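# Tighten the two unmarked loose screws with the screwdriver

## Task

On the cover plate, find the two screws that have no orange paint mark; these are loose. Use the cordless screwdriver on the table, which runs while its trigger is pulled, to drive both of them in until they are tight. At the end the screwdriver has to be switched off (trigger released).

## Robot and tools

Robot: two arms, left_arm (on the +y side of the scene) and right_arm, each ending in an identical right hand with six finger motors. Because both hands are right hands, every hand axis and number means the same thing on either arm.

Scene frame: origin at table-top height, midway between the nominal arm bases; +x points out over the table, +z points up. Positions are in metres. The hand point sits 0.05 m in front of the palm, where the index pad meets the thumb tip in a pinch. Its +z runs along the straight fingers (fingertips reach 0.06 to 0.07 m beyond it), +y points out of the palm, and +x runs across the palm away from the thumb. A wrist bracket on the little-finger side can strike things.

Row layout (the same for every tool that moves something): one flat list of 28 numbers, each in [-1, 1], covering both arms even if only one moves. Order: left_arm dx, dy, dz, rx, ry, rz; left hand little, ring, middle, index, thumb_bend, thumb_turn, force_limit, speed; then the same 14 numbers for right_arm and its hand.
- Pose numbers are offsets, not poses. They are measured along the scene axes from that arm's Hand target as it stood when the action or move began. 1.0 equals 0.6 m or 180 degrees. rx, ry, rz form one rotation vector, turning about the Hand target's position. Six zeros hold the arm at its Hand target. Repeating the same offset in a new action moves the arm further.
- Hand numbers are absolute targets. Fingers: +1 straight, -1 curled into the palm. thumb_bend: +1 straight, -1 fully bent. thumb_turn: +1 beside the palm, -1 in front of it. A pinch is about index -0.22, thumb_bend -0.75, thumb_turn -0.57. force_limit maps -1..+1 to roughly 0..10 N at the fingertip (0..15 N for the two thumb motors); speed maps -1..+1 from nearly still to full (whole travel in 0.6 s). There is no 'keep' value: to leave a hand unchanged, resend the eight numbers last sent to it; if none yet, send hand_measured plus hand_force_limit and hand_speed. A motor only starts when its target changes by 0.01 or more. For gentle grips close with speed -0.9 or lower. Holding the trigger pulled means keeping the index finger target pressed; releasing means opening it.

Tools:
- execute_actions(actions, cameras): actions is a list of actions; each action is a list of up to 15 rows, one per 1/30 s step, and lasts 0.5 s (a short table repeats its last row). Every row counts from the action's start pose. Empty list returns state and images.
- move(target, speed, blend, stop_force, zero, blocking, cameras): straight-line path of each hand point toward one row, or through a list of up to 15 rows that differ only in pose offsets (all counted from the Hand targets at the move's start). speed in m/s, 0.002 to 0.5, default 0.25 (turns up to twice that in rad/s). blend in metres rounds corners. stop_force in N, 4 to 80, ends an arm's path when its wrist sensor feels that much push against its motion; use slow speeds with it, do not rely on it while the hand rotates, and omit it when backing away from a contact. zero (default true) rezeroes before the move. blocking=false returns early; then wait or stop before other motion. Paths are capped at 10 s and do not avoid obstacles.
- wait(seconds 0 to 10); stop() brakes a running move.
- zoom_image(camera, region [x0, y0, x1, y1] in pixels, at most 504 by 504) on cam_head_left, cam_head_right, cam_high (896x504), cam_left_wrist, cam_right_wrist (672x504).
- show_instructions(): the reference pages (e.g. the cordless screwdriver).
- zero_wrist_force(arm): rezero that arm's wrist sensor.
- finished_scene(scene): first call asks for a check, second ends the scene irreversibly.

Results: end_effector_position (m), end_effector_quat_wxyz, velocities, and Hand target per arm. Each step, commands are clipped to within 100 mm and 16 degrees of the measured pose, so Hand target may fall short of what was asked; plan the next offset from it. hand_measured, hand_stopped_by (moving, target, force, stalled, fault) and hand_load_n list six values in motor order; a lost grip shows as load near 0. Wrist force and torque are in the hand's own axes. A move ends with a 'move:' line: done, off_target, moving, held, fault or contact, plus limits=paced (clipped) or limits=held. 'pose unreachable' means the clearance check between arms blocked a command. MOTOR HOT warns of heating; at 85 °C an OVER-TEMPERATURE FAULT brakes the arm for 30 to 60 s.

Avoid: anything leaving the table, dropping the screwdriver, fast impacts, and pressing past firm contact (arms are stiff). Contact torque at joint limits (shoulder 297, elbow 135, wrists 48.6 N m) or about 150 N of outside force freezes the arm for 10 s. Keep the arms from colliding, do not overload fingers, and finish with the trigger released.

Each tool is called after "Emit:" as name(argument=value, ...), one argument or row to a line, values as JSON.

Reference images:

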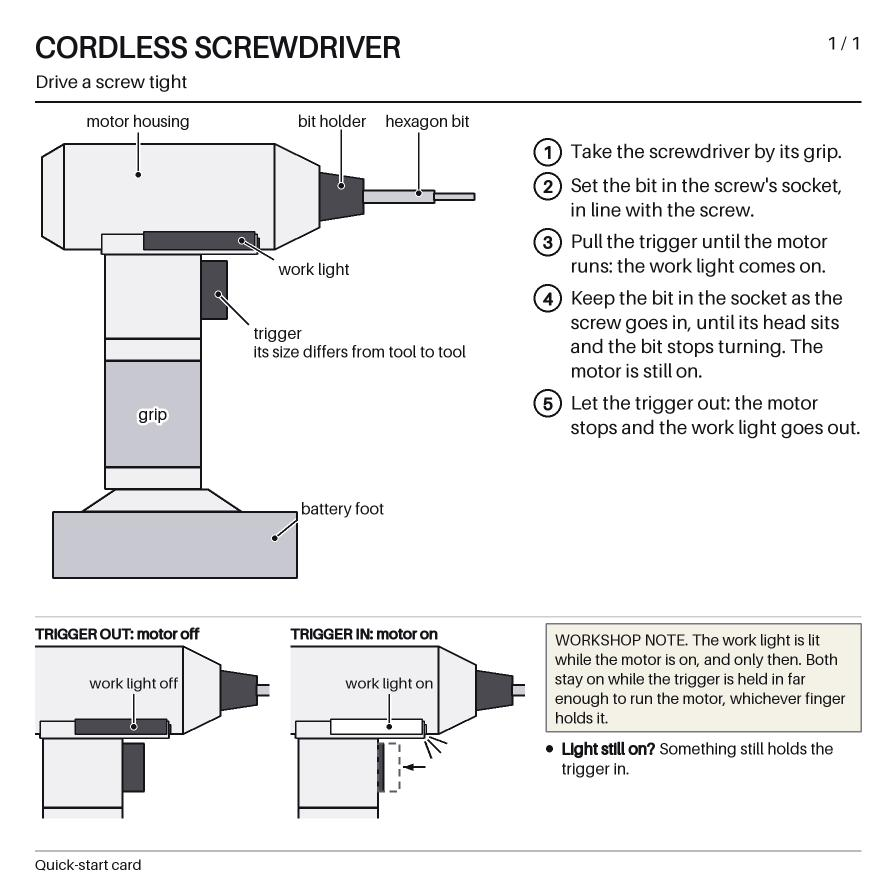

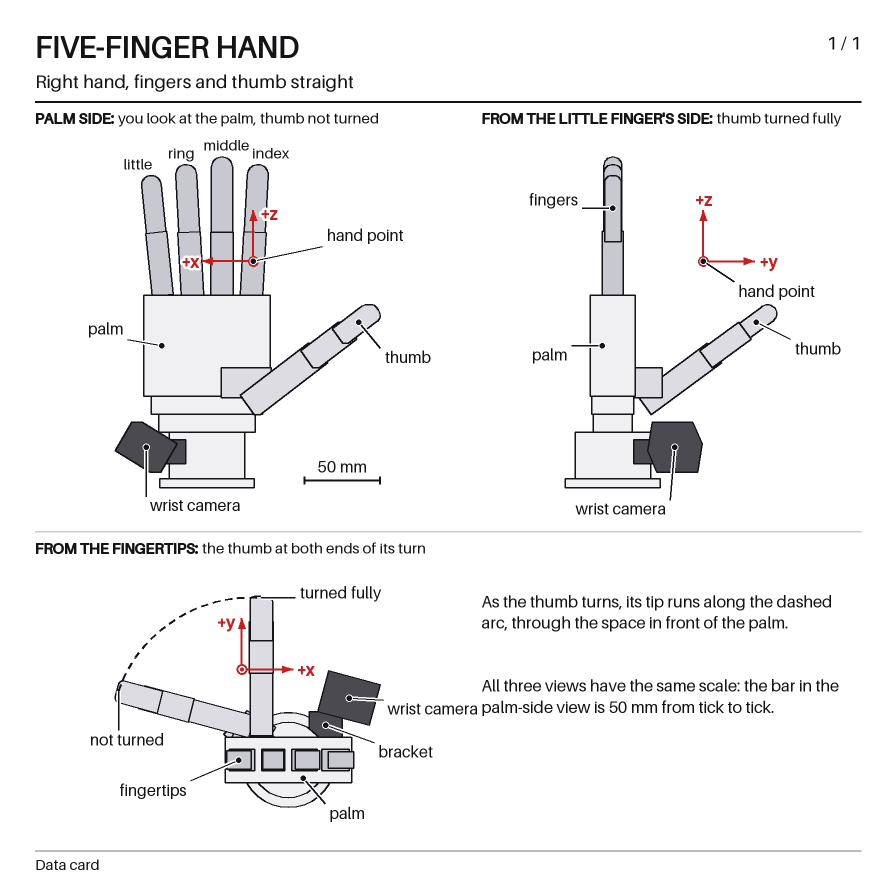

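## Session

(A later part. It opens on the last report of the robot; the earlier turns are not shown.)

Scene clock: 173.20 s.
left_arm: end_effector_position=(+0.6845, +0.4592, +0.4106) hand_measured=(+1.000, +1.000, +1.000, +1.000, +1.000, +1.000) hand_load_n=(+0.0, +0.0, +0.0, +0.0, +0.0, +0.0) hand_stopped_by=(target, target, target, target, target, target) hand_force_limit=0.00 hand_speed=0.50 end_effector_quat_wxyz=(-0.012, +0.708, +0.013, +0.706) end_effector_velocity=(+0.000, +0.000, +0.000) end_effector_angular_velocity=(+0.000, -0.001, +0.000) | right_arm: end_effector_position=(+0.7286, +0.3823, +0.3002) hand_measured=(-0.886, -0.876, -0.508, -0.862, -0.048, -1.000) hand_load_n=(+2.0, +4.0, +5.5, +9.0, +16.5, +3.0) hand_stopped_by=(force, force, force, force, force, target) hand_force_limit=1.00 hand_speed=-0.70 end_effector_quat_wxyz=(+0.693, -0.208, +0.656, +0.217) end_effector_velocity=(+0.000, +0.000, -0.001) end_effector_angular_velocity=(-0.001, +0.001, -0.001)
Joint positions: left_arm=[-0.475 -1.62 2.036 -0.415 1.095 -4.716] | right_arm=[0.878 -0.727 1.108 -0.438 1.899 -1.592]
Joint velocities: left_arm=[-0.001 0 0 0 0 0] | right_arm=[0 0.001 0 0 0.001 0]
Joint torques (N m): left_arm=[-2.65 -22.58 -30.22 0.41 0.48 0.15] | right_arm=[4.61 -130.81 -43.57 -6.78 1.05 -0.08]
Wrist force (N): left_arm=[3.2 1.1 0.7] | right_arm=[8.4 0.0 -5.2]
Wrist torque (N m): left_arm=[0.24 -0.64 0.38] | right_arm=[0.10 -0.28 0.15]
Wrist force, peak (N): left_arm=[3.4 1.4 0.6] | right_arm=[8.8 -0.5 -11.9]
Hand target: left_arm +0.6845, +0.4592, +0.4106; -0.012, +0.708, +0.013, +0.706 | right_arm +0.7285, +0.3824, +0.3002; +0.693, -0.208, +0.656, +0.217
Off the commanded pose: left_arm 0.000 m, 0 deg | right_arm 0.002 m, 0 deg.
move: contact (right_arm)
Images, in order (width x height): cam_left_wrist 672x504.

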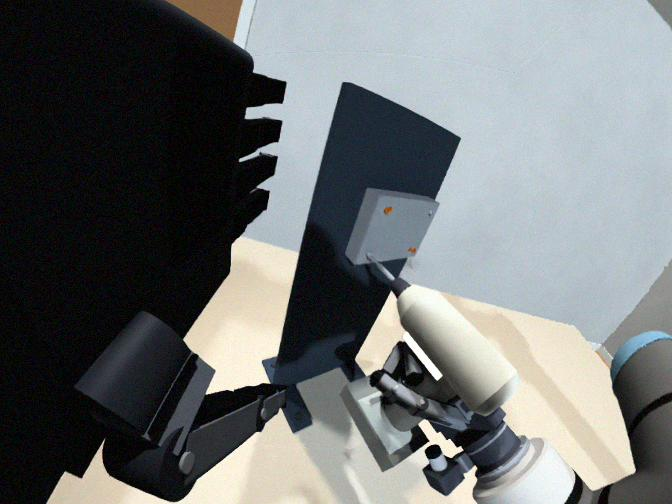

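Emit:
wait(
  seconds=0.1,
)

Scene clock: 174.70 s.
left_arm: end_effector_position=(+0.6845, +0.4592, +0.4106) hand_measured=(+1.000, +1.000, +1.000, +1.000, +1.000, +1.000) hand_load_n=(+0.0, +0.0, +0.0, +0.0, +0.0, +0.0) hand_stopped_by=(target, target, target, target, target, target) hand_force_limit=0.00 hand_speed=0.50 end_effector_quat_wxyz=(-0.012, +0.708, +0.013, +0.706) end_effector_velocity=(+0.000, -0.001, +0.000) end_effector_angular_velocity=(+0.000, +0.000, -0.001) | right_arm: end_effector_position=(+0.7285, +0.3824, +0.3002) hand_measured=(-0.886, -0.876, -0.508, -0.862, -0.048, -1.000) hand_load_n=(+2.0, +4.5, +5.5, +9.0, +16.5, +3.0) hand_stopped_by=(force, force, force, force, force, target) hand_force_limit=1.00 hand_speed=-0.70 end_effector_quat_wxyz=(+0.693, -0.208, +0.656, +0.217) end_effector_velocity=(+0.000, +0.000, -0.001) end_effector_angular_velocity=(-0.001, +0.000, +0.000)
Joint positions: left_arm=[-0.475 -1.62 2.036 -0.415 1.095 -4.716] | right_arm=[0.878 -0.727 1.108 -0.438 1.899 -1.592]
Joint velocities: left_arm=[-0.001 0 0 0 0 0.001] | right_arm=[0 0.001 0 0 0 0]
Joint torques (N m): left_arm=[-0.07 -18.38 -33.35 0.09 0.78 -0.42] | right_arm=[13.35 -128.45 -45.28 -5.29 1.28 -0.12]
Wrist force (N): left_arm=[2.8 0.8 0.7] | right_arm=[8.4 -0.3 -5.0]
Wrist torque (N m): left_arm=[0.20 -0.58 0.35] | right_arm=[0.04 -0.27 0.14]
Wrist force, peak (N): left_arm=[3.2 1.5 0.8] | right_arm=[8.9 -0.3 -5.3]
Hand target: left_arm +0.6845, +0.4592, +0.4106; -0.012, +0.708, +0.013, +0.706 | right_arm +0.7285, +0.3824, +0.3002; +0.693, -0.208, +0.656, +0.217
Off the commanded pose: left_arm 0.000 m, 0 deg | right_arm 0.002 m, 0 deg.
wait: 0.10 s; at rest from the start

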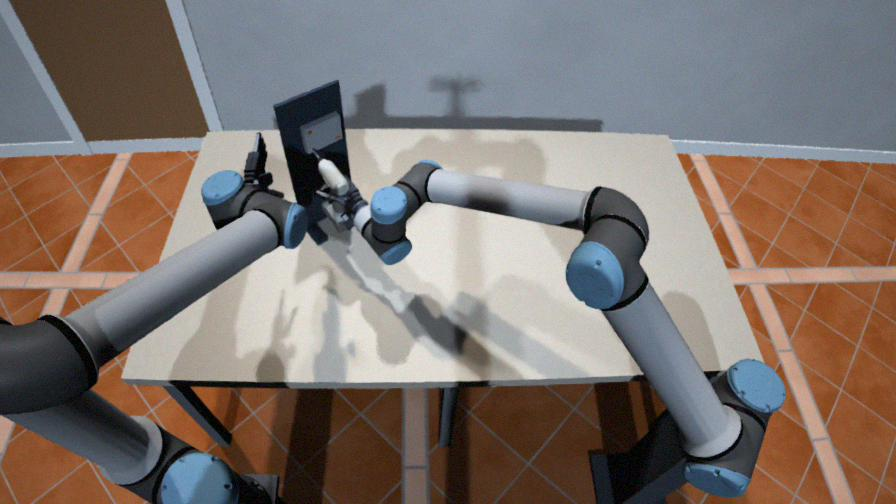

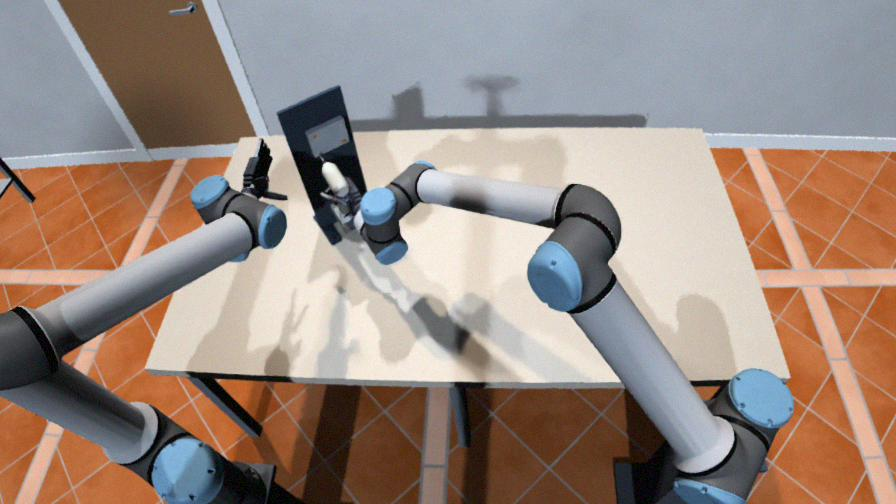

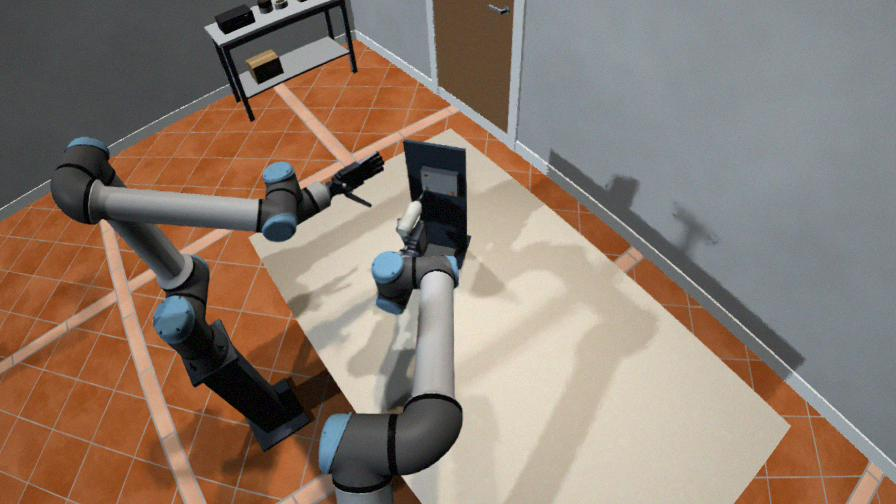

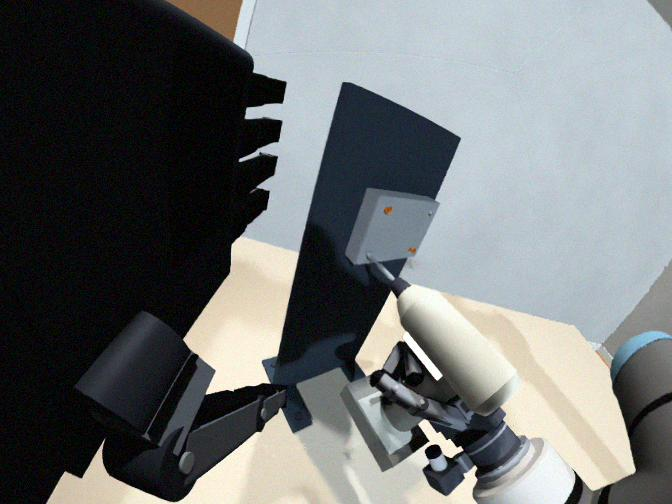

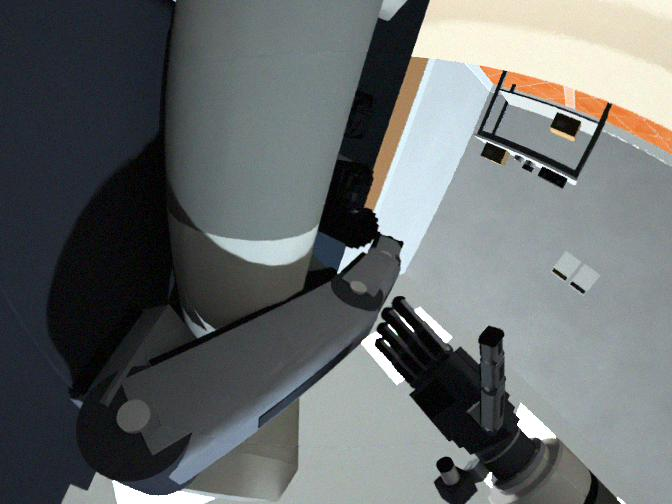

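Emit:
zoom_image(
  camera="cam_high",
  region=[405, 160, 465, 215],
)

Emit:
zoom_image(
  camera="cam_left_wrist",
  region=[340, 180, 450, 300],
)

Emit:
zoom_image(
  camera="cam_head_left",
  region=[290, 100, 350, 170],
)

Scaled by 8.400.

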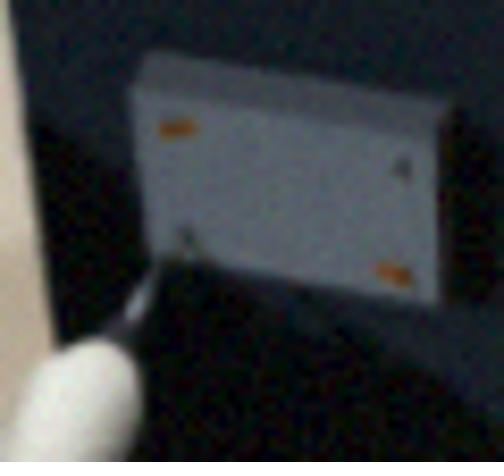

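Scaled by 4.200 from the camera's 672x504 image, which has a finer 960x720 frame.

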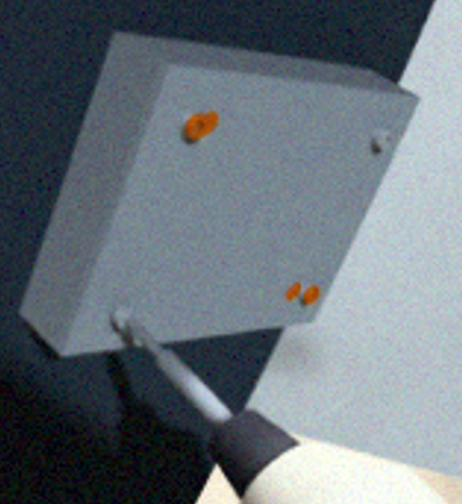

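Scaled by 7.200.

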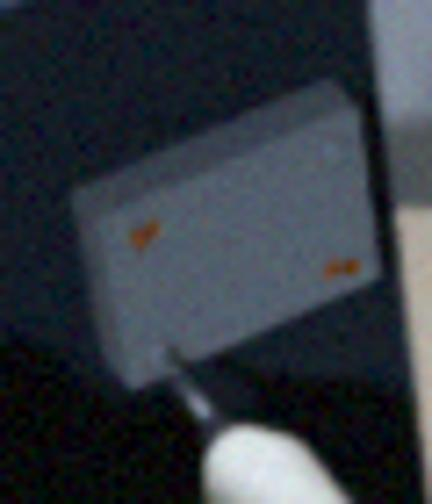

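Emit:
move(
  target=[0,0,0,0,0,0,1,1,1,1,1,1,0,0.5,-0.0207,-0.014,0,0,0,0,-1,-1,-1,-0.98,-1,-1,1,-0.7],
  speed=0.02,
  cameras=["cam_left_wrist","cam_high","cam_head_left","cam_head_right"],
)

Emit:
zoom_image(
  camera="cam_left_wrist",
  region=[360, 246, 390, 271],
)

Emit:
zoom_image(
  camera="cam_high",
  region=[405, 160, 465, 215],
)

Emit:
zoom_image(
  camera="cam_left_wrist",
  region=[350, 240, 410, 290],
)

Emit:
zoom_image(
  camera="cam_head_right",
  region=[295, 100, 355, 170],
)

Emit:
zoom_image(
  camera="cam_left_wrist",
  region=[420, 200, 450, 225],
)

Scene clock: 176.70 s.
left_arm: end_effector_position=(+0.6845, +0.4592, +0.4106) hand_measured=(+1.000, +1.000, +1.000, +1.000, +1.000, +1.000) hand_load_n=(+0.0, +0.0, +0.0, +0.0, +0.0, +0.0) hand_stopped_by=(target, target, target, target, target, target) hand_force_limit=0.00 hand_speed=0.50 end_effector_quat_wxyz=(-0.012, +0.708, +0.013, +0.706) end_effector_velocity=(+0.000, -0.001, +0.000) end_effector_angular_velocity=(-0.001, -0.001, -0.001) | right_arm: end_effector_position=(+0.7160, +0.3739, +0.3003) hand_measured=(-0.886, -0.876, -0.508, -0.862, -0.048, -1.000) hand_load_n=(+2.0, +4.0, +5.5, +9.0, +16.5, +3.5) hand_stopped_by=(force, force, force, force, force, target) hand_force_limit=1.00 hand_speed=-0.70 end_effector_quat_wxyz=(+0.693, -0.208, +0.656, +0.217) end_effector_velocity=(+0.001, +0.001, +0.004) end_effector_angular_velocity=(+0.003, -0.003, +0.000)
Joint positions: left_arm=[-0.475 -1.62 2.036 -0.415 1.095 -4.716] | right_arm=[0.883 -0.749 1.15 -0.457 1.904 -1.593]
Joint velocities: left_arm=[0 0 0 -0.001 0 -0.001] | right_arm=[0 0 -0.004 0 0 0]
Joint torques (N m): left_arm=[-0.05 -20.07 -32.73 -0.63 0.64 -0.09] | right_arm=[2.46 -108.72 -49.48 -2.58 0.59 -2.02]
Wrist force (N): left_arm=[2.7 1.2 0.6] | right_arm=[8.1 0.1 -1.0]
Wrist torque (N m): left_arm=[0.25 -0.56 0.35] | right_arm=[-0.12 -0.22 0.12]
Wrist force, peak (N): left_arm=[3.2 1.4 0.8] | right_arm=[8.9 0.0 -5.6]
Hand target: left_arm +0.6845, +0.4592, +0.4106; -0.012, +0.708, +0.013, +0.706 | right_arm +0.7161, +0.3739, +0.3002; +0.693, -0.208, +0.656, +0.217
Off the commanded pose: left_arm 0.000 m, 0 deg | right_arm 0.000 m, 0 deg.
move: done
Images, in order (width x height): cam_head_left 896x504, cam_head_right 896x504, cam_high 896x504, cam_left_wrist 672x504.

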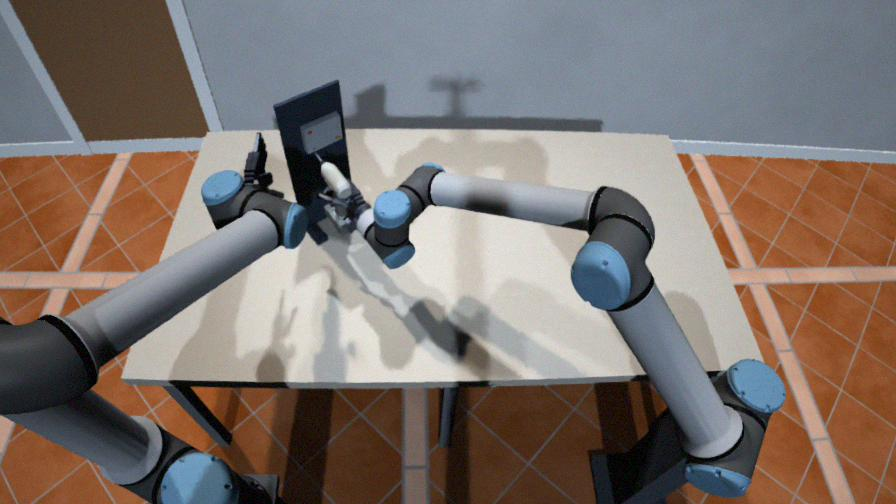

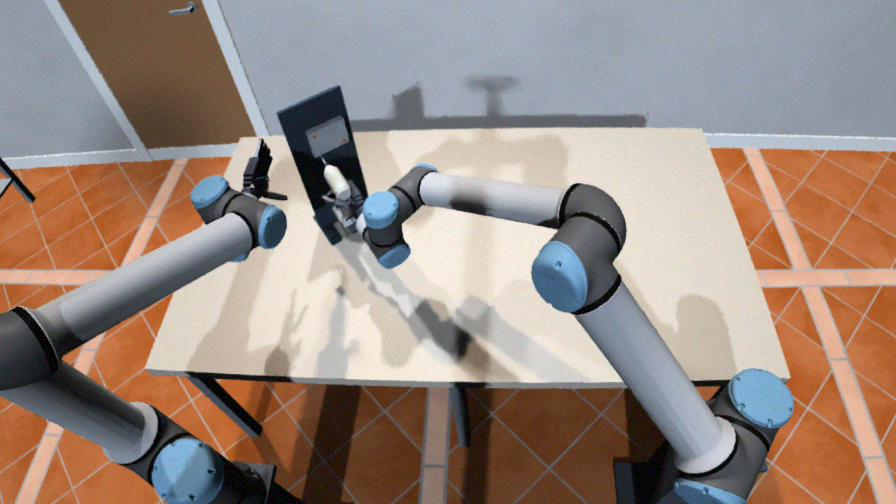

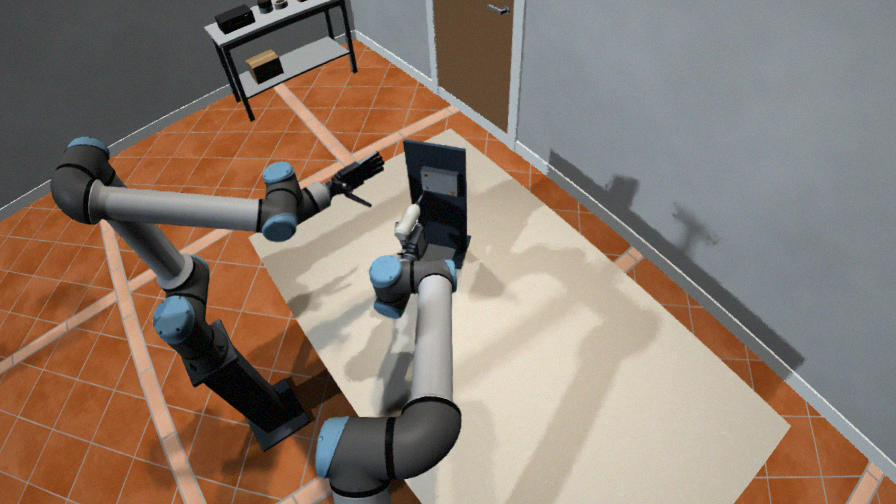

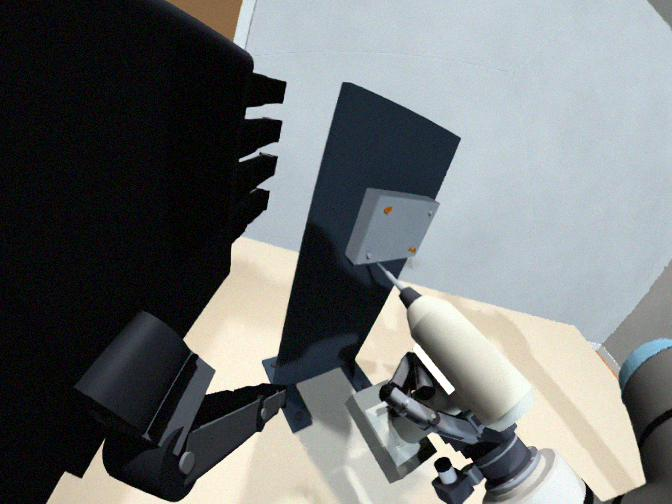

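Scaled by 16.800 from the camera's 672x504 image, which has a finer 960x720 frame.

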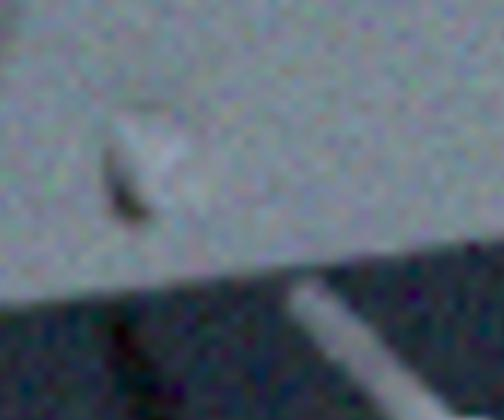

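Scaled by 8.400.

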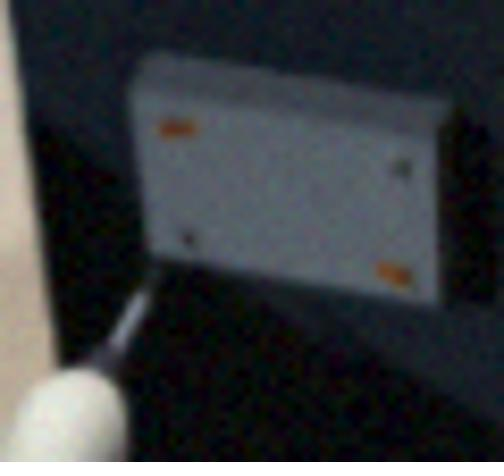

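Scaled by 8.400 from the camera's 672x504 image, which has a finer 960x720 frame.

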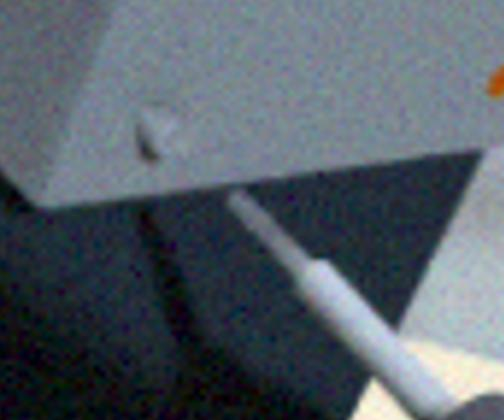

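Scaled by 7.200.

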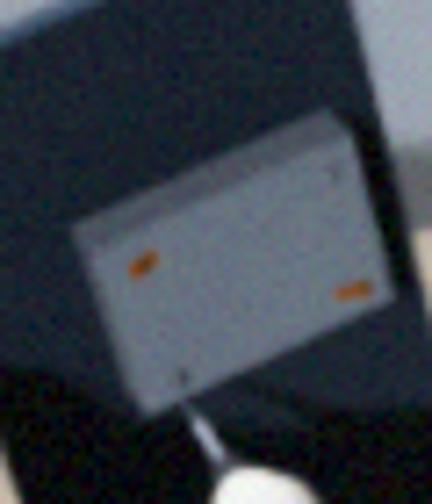

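Scaled by 16.800 from the camera's 672x504 image, which has a finer 960x720 frame.

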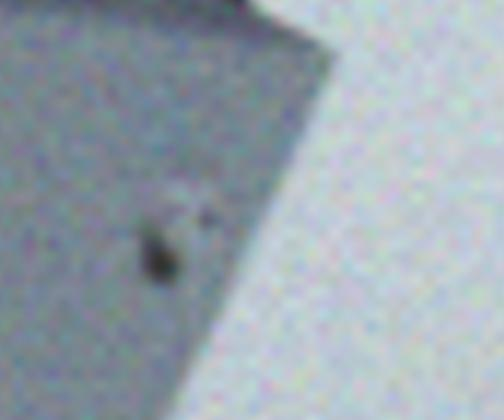

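Emit:
zoom_image(
  camera="cam_high",
  region=[412, 180, 436, 204],
)

Emit:
zoom_image(
  camera="cam_head_right",
  region=[310, 144, 334, 168],
)

Emit:
zoom_image(
  camera="cam_head_left",
  region=[302, 138, 326, 162],
)

Scaled by 21.000.

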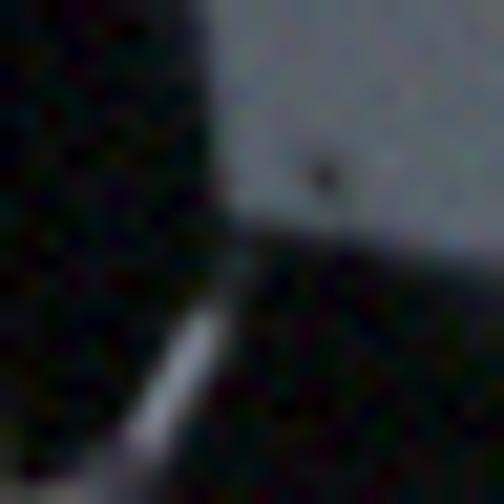

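Scaled by 21.000.

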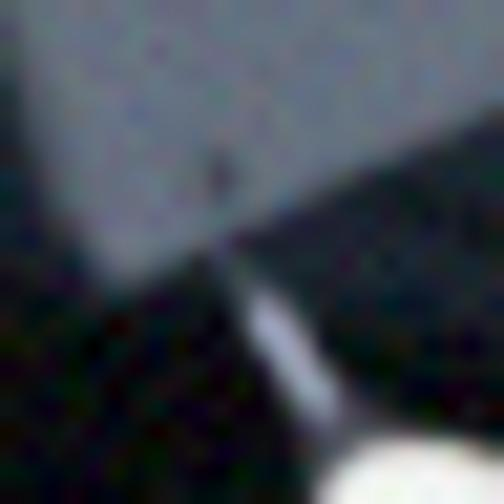

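Scaled by 21.000.

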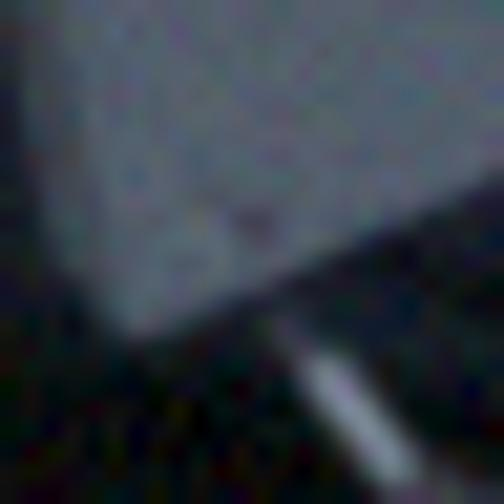

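Emit:
move(
  target=[0,0,0,0,0,0,1,1,1,1,1,1,0,0.5,0.0119,0.0181,0,0,0,0,-1,-1,-1,-0.98,-1,-1,1,-0.7],
  speed=0.02,
  cameras=["cam_left_wrist"],
  stop_force=5,
)

Emit:
zoom_image(
  camera="cam_left_wrist",
  region=[360, 246, 390, 271],
)

Emit:
move(
  target=[0,0,0,0,0,0,1,1,1,1,1,1,0,0.5,0.0083,0.0056,0,0,0,0,-1,-1,-1,-0.98,-1,-1,1,-0.7],
  speed=0.005,
  stop_force=4,
  cameras=["cam_left_wrist"],
)

Emit:
zoom_image(
  camera="cam_left_wrist",
  region=[360, 246, 390, 271],
)

Scene clock: 179.57 s.
left_arm: end_effector_position=(+0.6845, +0.4592, +0.4106) hand_measured=(+1.000, +1.000, +1.000, +1.000, +1.000, +1.000) hand_load_n=(+0.0, +0.0, +0.0, +0.0, +0.0, +0.0) hand_stopped_by=(target, target, target, target, target, target) hand_force_limit=0.00 hand_speed=0.50 end_effector_quat_wxyz=(-0.012, +0.708, +0.013, +0.706) end_effector_velocity=(+0.000, +0.000, +0.000) end_effector_angular_velocity=(+0.001, +0.000, -0.001) | right_arm: end_effector_position=(+0.7232, +0.3848, +0.3002) hand_measured=(-0.886, -0.876, -0.508, -0.862, -0.048, -1.000) hand_load_n=(+1.5, +4.5, +5.0, +9.0, +17.0, +3.5) hand_stopped_by=(force, force, force, force, force, target) hand_force_limit=1.00 hand_speed=-0.70 end_effector_quat_wxyz=(+0.693, -0.208, +0.656, +0.217) end_effector_velocity=(+0.000, +0.000, -0.001) end_effector_angular_velocity=(-0.001, +0.001, +0.000)
Joint positions: left_arm=[-0.475 -1.62 2.036 -0.415 1.095 -4.716] | right_arm=[0.883 -0.727 1.109 -0.438 1.904 -1.593]
Joint velocities: left_arm=[0 0 0 0 0.001 0.001] | right_arm=[0 0.001 0 0 0 0]
Joint torques (N m): left_arm=[4.45 -23.44 -33.25 -0.62 0.25 -1.6] | right_arm=[15 -130.31 -41.41 -6.52 1.49 -1.12]
Wrist force (N): left_arm=[3.1 1.3 0.5] | right_arm=[8.1 0.0 -1.5]
Wrist torque (N m): left_arm=[0.28 -0.62 0.38] | right_arm=[-0.09 -0.21 0.12]
Wrist force, peak (N): left_arm=[3.1 1.7 0.9] | right_arm=[8.4 -0.3 -1.4]
Hand target: left_arm +0.6845, +0.4592, +0.4106; -0.012, +0.708, +0.013, +0.706 | right_arm +0.7232, +0.3848, +0.3002; +0.693, -0.208, +0.656, +0.217
Off the commanded pose: left_arm 0.000 m, 0 deg | right_arm 0.000 m, 0 deg.
move: done
Images, in order (width x height): cam_left_wrist 672x504.

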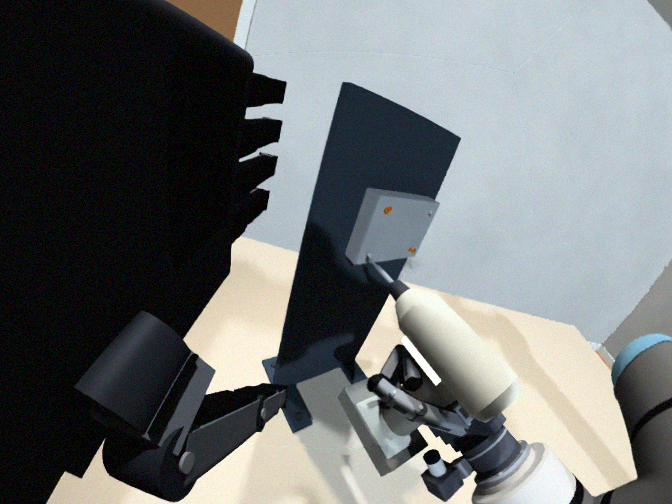

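Scaled by 16.800 from the camera's 672x504 image, which has a finer 960x720 frame.

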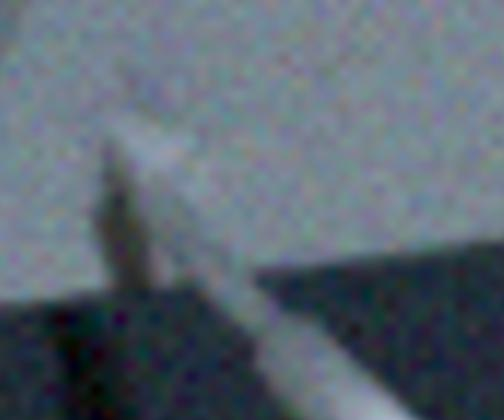

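Scene clock: 181.60 s.
left_arm: end_effector_position=(+0.6845, +0.4592, +0.4106) hand_measured=(+1.000, +1.000, +1.000, +1.000, +1.000, +1.000) hand_load_n=(+0.0, +0.0, +0.0, +0.0, +0.0, +0.0) hand_stopped_by=(target, target, target, target, target, target) hand_force_limit=0.00 hand_speed=0.50 end_effector_quat_wxyz=(-0.012, +0.708, +0.013, +0.706) end_effector_velocity=(+0.000, +0.000, +0.000) end_effector_angular_velocity=(+0.000, +0.000, +0.001) | right_arm: end_effector_position=(+0.7282, +0.3882, +0.3002) hand_measured=(-0.886, -0.876, -0.508, -0.862, -0.048, -1.000) hand_load_n=(+1.5, +4.0, +5.5, +9.0, +16.5, +3.5) hand_stopped_by=(force, force, force, force, force, target) hand_force_limit=1.00 hand_speed=-0.70 end_effector_quat_wxyz=(+0.693, -0.208, +0.656, +0.217) end_effector_velocity=(+0.000, +0.000, +0.000) end_effector_angular_velocity=(+0.000, +0.000, +0.000)
Joint positions: left_arm=[-0.475 -1.62 2.036 -0.415 1.095 -4.716] | right_arm=[0.881 -0.718 1.092 -0.43 1.902 -1.593]
Joint velocities: left_arm=[0 0 0 0 -0.001 0] | right_arm=[0 0 0 0.001 0 0]
Joint torques (N m): left_arm=[2.75 -22.86 -34.99 -0.76 0.78 -1.32] | right_arm=[-8.48 -129.22 -41.11 -6.41 -0.04 1.82]
Wrist force (N): left_arm=[2.9 1.0 0.6] | right_arm=[7.9 -0.1 -1.1]
Wrist torque (N m): left_arm=[0.24 -0.60 0.36] | right_arm=[-0.14 -0.19 0.11]
Wrist force, peak (N): left_arm=[3.2 1.4 0.7] | right_arm=[8.4 0.2 -1.3]
Hand target: left_arm +0.6845, +0.4592, +0.4106; -0.012, +0.708, +0.013, +0.706 | right_arm +0.7282, +0.3882, +0.3002; +0.693, -0.208, +0.656, +0.217
Off the commanded pose: left_arm 0.000 m, 0 deg | right_arm 0.000 m, 0 deg.
move: done
Images, in order (width x height): cam_left_wrist 672x504.

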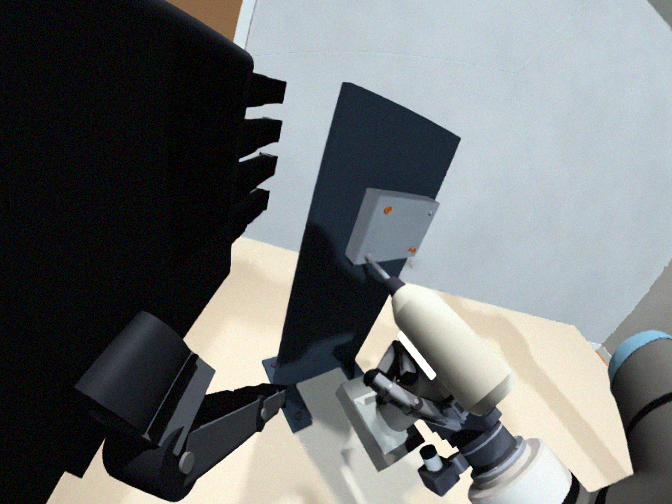

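Scaled by 16.800 from the camera's 672x504 image, which has a finer 960x720 frame.

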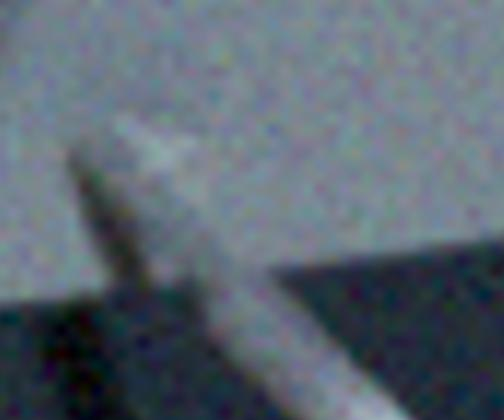

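Emit:
move(
  target=[
    [0,0,0,0,0,0,1,1,1,1,1,1,0,0.5,-0.0083,-0.0056,0,0,0,0,-1,-1,-1,-0.98,-1,-1,1,-0.7],
    [0,0,0,0,0,0,1,1,1,1,1,1,0,0.5,-0.0064,-0.0084,0,0,0,0,-1,-1,-1,-0.98,-1,-1,1,-0.7],
  ],
  speed=0.015,
  cameras=[],
)

Emit:
move(
  target=[0,0,0,0,0,0,1,1,1,1,1,1,0,0.5,0.0083,0.0056,0,0,0,0,-1,-1,-1,-0.98,-1,-1,1,-0.7],
  speed=0.005,
  stop_force=4,
  cameras=["cam_left_wrist"],
)

Emit:
zoom_image(
  camera="cam_left_wrist",
  region=[360, 246, 390, 271],
)

Scene clock: 182.53 s.
left_arm: end_effector_position=(+0.6845, +0.4592, +0.4106) hand_measured=(+1.000, +1.000, +1.000, +1.000, +1.000, +1.000) hand_load_n=(+0.0, +0.0, +0.0, +0.0, +0.0, +0.0) hand_stopped_by=(target, target, target, target, target, target) hand_force_limit=0.00 hand_speed=0.50 end_effector_quat_wxyz=(-0.012, +0.708, +0.013, +0.706) end_effector_velocity=(+0.000, +0.000, +0.000) end_effector_angular_velocity=(+0.002, +0.000, +0.000) | right_arm: end_effector_position=(+0.7243, +0.3831, +0.3002) hand_measured=(-0.886, -0.876, -0.508, -0.862, -0.048, -1.000) hand_load_n=(+1.5, +4.0, +5.5, +9.0, +16.5, +3.0) hand_stopped_by=(force, force, force, force, force, target) hand_force_limit=1.00 hand_speed=-0.70 end_effector_quat_wxyz=(+0.693, -0.208, +0.656, +0.217) end_effector_velocity=(+0.000, +0.000, +0.000) end_effector_angular_velocity=(-0.001, +0.001, +0.000)
Joint positions: left_arm=[-0.475 -1.62 2.036 -0.415 1.095 -4.716] | right_arm=[0.881 -0.729 1.112 -0.439 1.902 -1.593]
Joint velocities: left_arm=[0 0 0 0 0 0.002] | right_arm=[0 0 -0.001 0.002 0 0]
Joint torques (N m): left_arm=[4.38 -21.48 -35.11 -1.08 0.64 -1.79] | right_arm=[-1.45 -117.01 -50.43 -5.6 -0.09 0.77]
Wrist force (N): left_arm=[2.8 1.6 0.5] | right_arm=[8.0 0.2 -1.3]
Wrist torque (N m): left_arm=[0.32 -0.59 0.37] | right_arm=[-0.07 -0.19 0.12]
Wrist force, peak (N): left_arm=[3.2 1.6 0.4] | right_arm=[8.4 0.1 -0.9]
Hand target: left_arm +0.6845, +0.4592, +0.4106; -0.012, +0.708, +0.013, +0.706 | right_arm +0.7244, +0.3831, +0.3002; +0.693, -0.208, +0.656, +0.217
Off the commanded pose: left_arm 0.000 m, 0 deg | right_arm 0.000 m, 0 deg.
move: done
No camera images: "cameras" was empty.

Scene clock: 184.60 s.
left_arm: end_effector_position=(+0.6845, +0.4592, +0.4106) hand_measured=(+1.000, +1.000, +1.000, +1.000, +1.000, +1.000) hand_load_n=(+0.0, +0.0, +0.0, +0.0, +0.0, +0.5) hand_stopped_by=(target, target, target, target, target, target) hand_force_limit=0.00 hand_speed=0.50 end_effector_quat_wxyz=(-0.012, +0.708, +0.013, +0.706) end_effector_velocity=(+0.000, +0.000, +0.000) end_effector_angular_velocity=(-0.001, +0.000, -0.001) | right_arm: end_effector_position=(+0.7294, +0.3865, +0.3002) hand_measured=(-0.886, -0.876, -0.508, -0.862, -0.048, -1.000) hand_load_n=(+2.0, +4.5, +5.5, +9.5, +16.5, +3.0) hand_stopped_by=(force, force, force, force, force, target) hand_force_limit=1.00 hand_speed=-0.70 end_effector_quat_wxyz=(+0.693, -0.208, +0.656, +0.217) end_effector_velocity=(+0.000, +0.000, +0.000) end_effector_angular_velocity=(+0.000, +0.000, +0.000)
Joint positions: left_arm=[-0.475 -1.62 2.036 -0.415 1.095 -4.716] | right_arm=[0.879 -0.72 1.095 -0.431 1.9 -1.592]
Joint velocities: left_arm=[-0.001 0 0 0 0 -0.001] | right_arm=[0 0.001 0 0 0 0]
Joint torques (N m): left_arm=[6.57 -24.32 -36.21 -0.9 0.61 -1.77] | right_arm=[-7.44 -129.76 -40.83 -6.29 1.27 2.16]
Wrist force (N): left_arm=[3.1 1.3 0.4] | right_arm=[7.1 1.9 -1.1]
Wrist torque (N m): left_arm=[0.28 -0.62 0.37] | right_arm=[-0.33 -0.32 0.01]
Wrist force, peak (N): left_arm=[3.3 1.4 0.9] | right_arm=[8.5 -0.2 -1.2]
Hand target: left_arm +0.6845, +0.4592, +0.4106; -0.012, +0.708, +0.013, +0.706 | right_arm +0.7294, +0.3865, +0.3002; +0.693, -0.208, +0.656, +0.217
Off the commanded pose: left_arm 0.000 m, 0 deg | right_arm 0.000 m, 0 deg.
move: done
Images, in order (width x height): cam_left_wrist 672x504.

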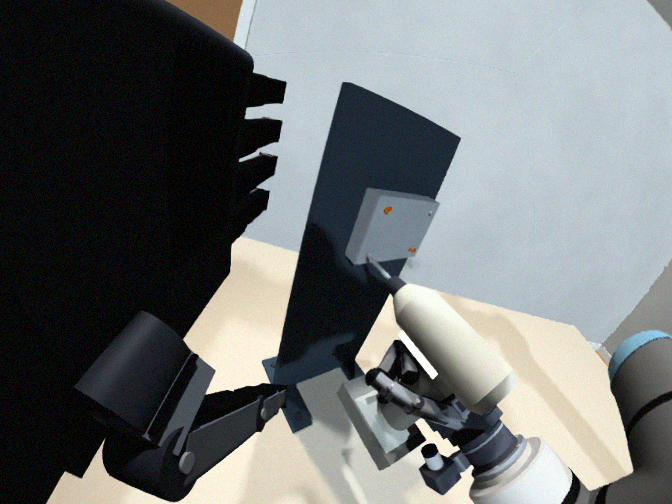

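Scaled by 16.800 from the camera's 672x504 image, which has a finer 960x720 frame.

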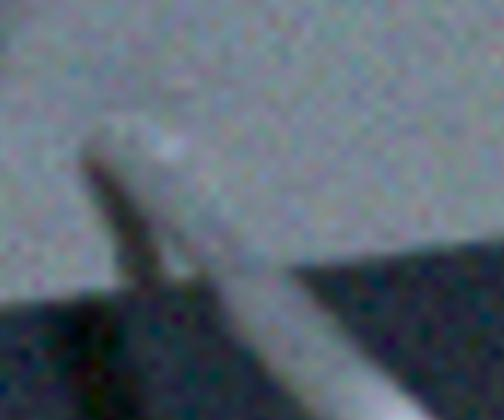

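Emit:
move(
  target=[
    [0,0,0,0,0,0,1,1,1,1,1,1,0,0.5,-0.0083,-0.0056,0,0,0,0,-1,-1,-1,-0.98,-1,-1,1,-0.7],
    [0,0,0,0,0,0,1,1,1,1,1,1,0,0.5,-0.0046,-0.0111,-0.002,0,0,0,-1,-1,-1,-0.98,-1,-1,1,-0.7],
  ],
  speed=0.015,
  cameras=[],
)

Emit:
move(
  target=[0,0,0,0,0,0,1,1,1,1,1,1,0,0.5,0.0083,0.0056,0,0,0,0,-1,-1,-1,-0.98,-1,-1,1,-0.7],
  speed=0.004,
  stop_force=5,
  cameras=["cam_left_wrist"],
)

Emit:
zoom_image(
  camera="cam_left_wrist",
  region=[360, 246, 390, 271],
)

Scene clock: 185.97 s.
left_arm: end_effector_position=(+0.6845, +0.4592, +0.4106) hand_measured=(+1.000, +1.000, +1.000, +1.000, +1.000, +1.000) hand_load_n=(+0.0, +0.0, +0.0, +0.0, +0.0, +0.0) hand_stopped_by=(target, target, target, target, target, target) hand_force_limit=0.00 hand_speed=0.50 end_effector_quat_wxyz=(-0.012, +0.708, +0.013, +0.706) end_effector_velocity=(+0.000, +0.001, +0.000) end_effector_angular_velocity=(+0.001, +0.001, +0.000) | right_arm: end_effector_position=(+0.7266, +0.3798, +0.2990) hand_measured=(-0.886, -0.876, -0.508, -0.862, -0.048, -1.000) hand_load_n=(+3.0, +5.0, +5.5, +9.5, +16.0, +3.0) hand_stopped_by=(force, force, force, force, force, target) hand_force_limit=1.00 hand_speed=-0.70 end_effector_quat_wxyz=(+0.693, -0.208, +0.656, +0.217) end_effector_velocity=(+0.000, +0.000, +0.001) end_effector_angular_velocity=(+0.001, +0.000, +0.000)
Joint positions: left_arm=[-0.475 -1.62 2.036 -0.415 1.095 -4.716] | right_arm=[0.878 -0.731 1.119 -0.444 1.898 -1.592]
Joint velocities: left_arm=[0.001 0 0 0.001 0 0.001] | right_arm=[0 0 -0.001 0 0 0.001]
Joint torques (N m): left_arm=[6.82 -23.47 -34.19 -0.4 0.74 -1.64] | right_arm=[1.01 -118.66 -50.7 -4.78 0.41 2.33]
Wrist force (N): left_arm=[2.7 1.2 0.8] | right_arm=[8.0 -0.1 -1.1]
Wrist torque (N m): left_arm=[0.24 -0.58 0.35] | right_arm=[-0.14 -0.20 0.11]
Wrist force, peak (N): left_arm=[3.1 1.4 0.8] | right_arm=[8.7 0.1 -1.3]
Hand target: left_arm +0.6845, +0.4592, +0.4106; -0.012, +0.708, +0.013, +0.706 | right_arm +0.7266, +0.3798, +0.2990; +0.693, -0.208, +0.656, +0.217
Off the commanded pose: left_arm 0.000 m, 0 deg | right_arm 0.000 m, 0 deg.
move: done
No camera images: "cameras" was empty.

Scene clock: 187.77 s.
left_arm: end_effector_position=(+0.6845, +0.4592, +0.4106) hand_measured=(+1.000, +1.000, +1.000, +1.000, +1.000, +1.000) hand_load_n=(+0.0, +0.0, -0.5, +0.0, +0.0, +0.0) hand_stopped_by=(target, target, target, target, target, target) hand_force_limit=0.00 hand_speed=0.50 end_effector_quat_wxyz=(-0.012, +0.708, +0.013, +0.706) end_effector_velocity=(+0.000, +0.001, +0.000) end_effector_angular_velocity=(+0.000, +0.000, +0.001) | right_arm: end_effector_position=(+0.7291, +0.3815, +0.2990) hand_measured=(-0.886, -0.876, -0.508, -0.862, -0.048, -1.000) hand_load_n=(+2.5, +5.0, +5.5, +9.5, +16.5, +3.0) hand_stopped_by=(force, force, force, force, force, target) hand_force_limit=1.00 hand_speed=-0.70 end_effector_quat_wxyz=(+0.693, -0.208, +0.656, +0.217) end_effector_velocity=(+0.000, +0.000, -0.001) end_effector_angular_velocity=(-0.002, +0.001, +0.000)
Joint positions: left_arm=[-0.475 -1.62 2.036 -0.415 1.095 -4.716] | right_arm=[0.877 -0.727 1.111 -0.44 1.898 -1.592]
Joint velocities: left_arm=[0.001 0 0 0 0 0] | right_arm=[0 0.001 0 0.001 0 0]
Joint torques (N m): left_arm=[7.44 -23.91 -35.87 -1.05 0.31 -1.84] | right_arm=[0.77 -131.74 -43.48 -7.03 1.28 1.83]
Wrist force (N): left_arm=[3.0 1.1 0.5] | right_arm=[8.6 0.0 -6.3]
Wrist torque (N m): left_arm=[0.25 -0.60 0.36] | right_arm=[0.16 -0.27 0.15]
Wrist force, peak (N): left_arm=[3.0 1.7 1.1] | right_arm=[9.3 -0.4 -12.6]
Hand target: left_arm +0.6845, +0.4592, +0.4106; -0.012, +0.708, +0.013, +0.706 | right_arm +0.7291, +0.3815, +0.2990; +0.693, -0.208, +0.656, +0.217
Off the commanded pose: left_arm 0.000 m, 0 deg | right_arm 0.003 m, 0 deg.
move: contact (right_arm)
Images, in order (width x height): cam_left_wrist 672x504.

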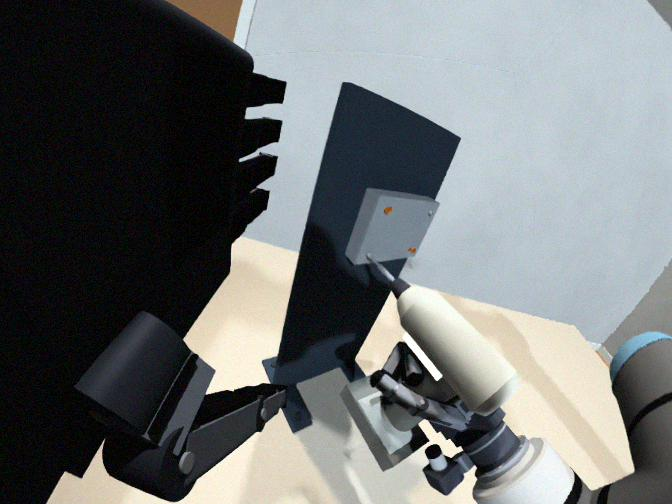

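Scaled by 16.800 from the camera's 672x504 image, which has a finer 960x720 frame.

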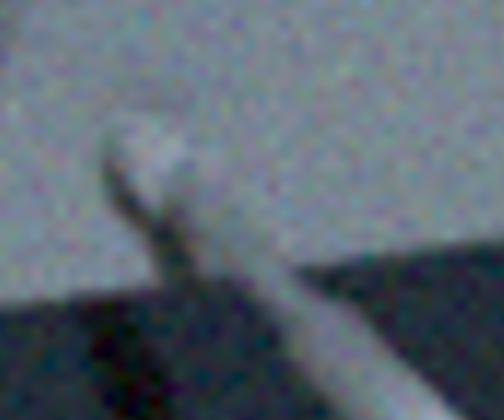

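Emit:
move(
  target=[
    [0,0,0,0,0,0,1,1,1,1,1,1,0,0.5,-0.0033,-0.0022,0,0,0,0,-1,-1,-1,-0.98,-1,-1,1,-0.7],
    [0,0,0,0,0,0,1,1,1,1,1,1,0,0.5,-0.0033,-0.0022,0.0075,0,0,0,-1,-1,-1,-0.98,-1,-1,1,-0.7],
  ],
  speed=0.015,
  cameras=[],
)

Emit:
move(
  target=[0,0,0,0,0,0,1,1,1,1,1,1,0,0.5,0.0083,0.0056,0,0,0,0,-1,-1,-1,-0.98,-1,-1,1,-0.7],
  speed=0.005,
  stop_force=4,
  cameras=["cam_left_wrist"],
)

Emit:
zoom_image(
  camera="cam_left_wrist",
  region=[360, 246, 390, 271],
)

Scene clock: 188.67 s.
left_arm: end_effector_position=(+0.6845, +0.4592, +0.4106) hand_measured=(+1.000, +1.000, +1.000, +1.000, +1.000, +1.000) hand_load_n=(+0.0, +0.0, -0.5, +0.0, +0.0, +0.0) hand_stopped_by=(target, target, target, target, target, target) hand_force_limit=0.00 hand_speed=0.50 end_effector_quat_wxyz=(-0.012, +0.708, +0.013, +0.706) end_effector_velocity=(+0.000, +0.000, -0.001) end_effector_angular_velocity=(+0.001, +0.001, +0.001) | right_arm: end_effector_position=(+0.7271, +0.3802, +0.3037) hand_measured=(-0.886, -0.876, -0.508, -0.862, -0.048, -1.000) hand_load_n=(+2.5, +5.0, +5.5, +9.5, +16.5, +3.0) hand_stopped_by=(force, force, force, force, force, target) hand_force_limit=1.00 hand_speed=-0.70 end_effector_quat_wxyz=(+0.693, -0.208, +0.656, +0.217) end_effector_velocity=(+0.000, +0.000, +0.000) end_effector_angular_velocity=(+0.001, -0.001, +0.000)
Joint positions: left_arm=[-0.475 -1.62 2.036 -0.415 1.095 -4.716] | right_arm=[0.877 -0.734 1.114 -0.437 1.898 -1.592]
Joint velocities: left_arm=[0 0.001 0 0 -0.001 0.001] | right_arm=[0 0 0 -0.001 0 0]
Joint torques (N m): left_arm=[3.96 -24.46 -36.84 -0.75 0.74 -1.92] | right_arm=[11.02 -116.33 -48.62 -4.36 0.25 -0.76]
Wrist force (N): left_arm=[3.0 1.6 0.9] | right_arm=[8.1 0.0 -1.4]
Wrist torque (N m): left_arm=[0.30 -0.62 0.38] | right_arm=[-0.11 -0.21 0.12]
Wrist force, peak (N): left_arm=[3.3 1.5 0.5] | right_arm=[8.7 -0.1 -6.6]
Hand target: left_arm +0.6845, +0.4592, +0.4106; -0.012, +0.708, +0.013, +0.706 | right_arm +0.7271, +0.3802, +0.3035; +0.693, -0.208, +0.656, +0.217
Off the commanded pose: left_arm 0.000 m, 0 deg | right_arm 0.000 m, 0 deg.
move: done
No camera images: "cameras" was empty.

Scene clock: 190.70 s.
left_arm: end_effector_position=(+0.6845, +0.4592, +0.4106) hand_measured=(+1.000, +1.000, +1.000, +1.000, +1.000, +1.000) hand_load_n=(+0.0, +0.0, +0.0, +0.0, +0.0, +0.0) hand_stopped_by=(target, target, target, target, target, target) hand_force_limit=0.00 hand_speed=0.50 end_effector_quat_wxyz=(-0.012, +0.708, +0.013, +0.706) end_effector_velocity=(+0.000, +0.001, +0.000) end_effector_angular_velocity=(+0.002, +0.001, +0.001) | right_arm: end_effector_position=(+0.7321, +0.3835, +0.3035) hand_measured=(-0.886, -0.876, -0.508, -0.862, -0.048, -1.000) hand_load_n=(+3.0, +5.5, +5.5, +9.5, +16.5, +2.5) hand_stopped_by=(force, force, force, force, force, target) hand_force_limit=1.00 hand_speed=-0.70 end_effector_quat_wxyz=(+0.693, -0.208, +0.656, +0.217) end_effector_velocity=(+0.000, +0.000, +0.004) end_effector_angular_velocity=(+0.003, -0.002, +0.000)
Joint positions: left_arm=[-0.475 -1.62 2.036 -0.415 1.095 -4.716] | right_arm=[0.875 -0.725 1.098 -0.429 1.896 -1.592]
Joint velocities: left_arm=[0.001 0 0 0 0 0.002] | right_arm=[0 -0.003 0 -0.001 0 0]
Joint torques (N m): left_arm=[8.55 -27.57 -38.52 -1.38 0.67 -1.75] | right_arm=[-5.68 -124.63 -40.08 -5.25 0.16 1.72]
Wrist force (N): left_arm=[3.1 0.9 0.3] | right_arm=[4.3 -0.4 -1.3]
Wrist torque (N m): left_arm=[0.24 -0.62 0.36] | right_arm=[-0.02 -0.53 0.01]
Wrist force, peak (N): left_arm=[3.4 1.3 0.5] | right_arm=[8.5 0.3 -1.0]
Hand target: left_arm +0.6845, +0.4592, +0.4106; -0.012, +0.708, +0.013, +0.706 | right_arm +0.7321, +0.3835, +0.3035; +0.693, -0.208, +0.656, +0.217
Off the commanded pose: left_arm 0.000 m, 0 deg | right_arm 0.000 m, 0 deg.
move: done
Images, in order (width x height): cam_left_wrist 672x504.

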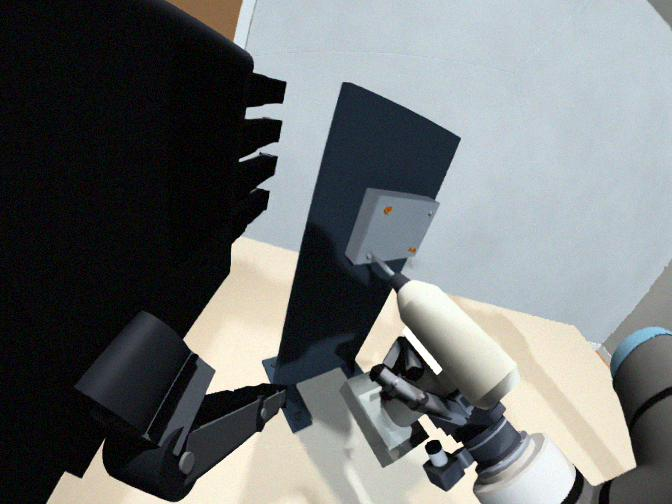

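Scaled by 16.800 from the camera's 672x504 image, which has a finer 960x720 frame.

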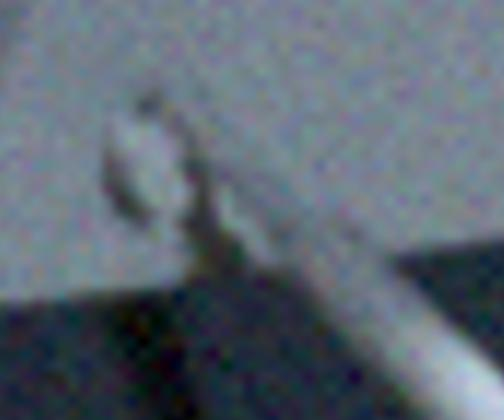

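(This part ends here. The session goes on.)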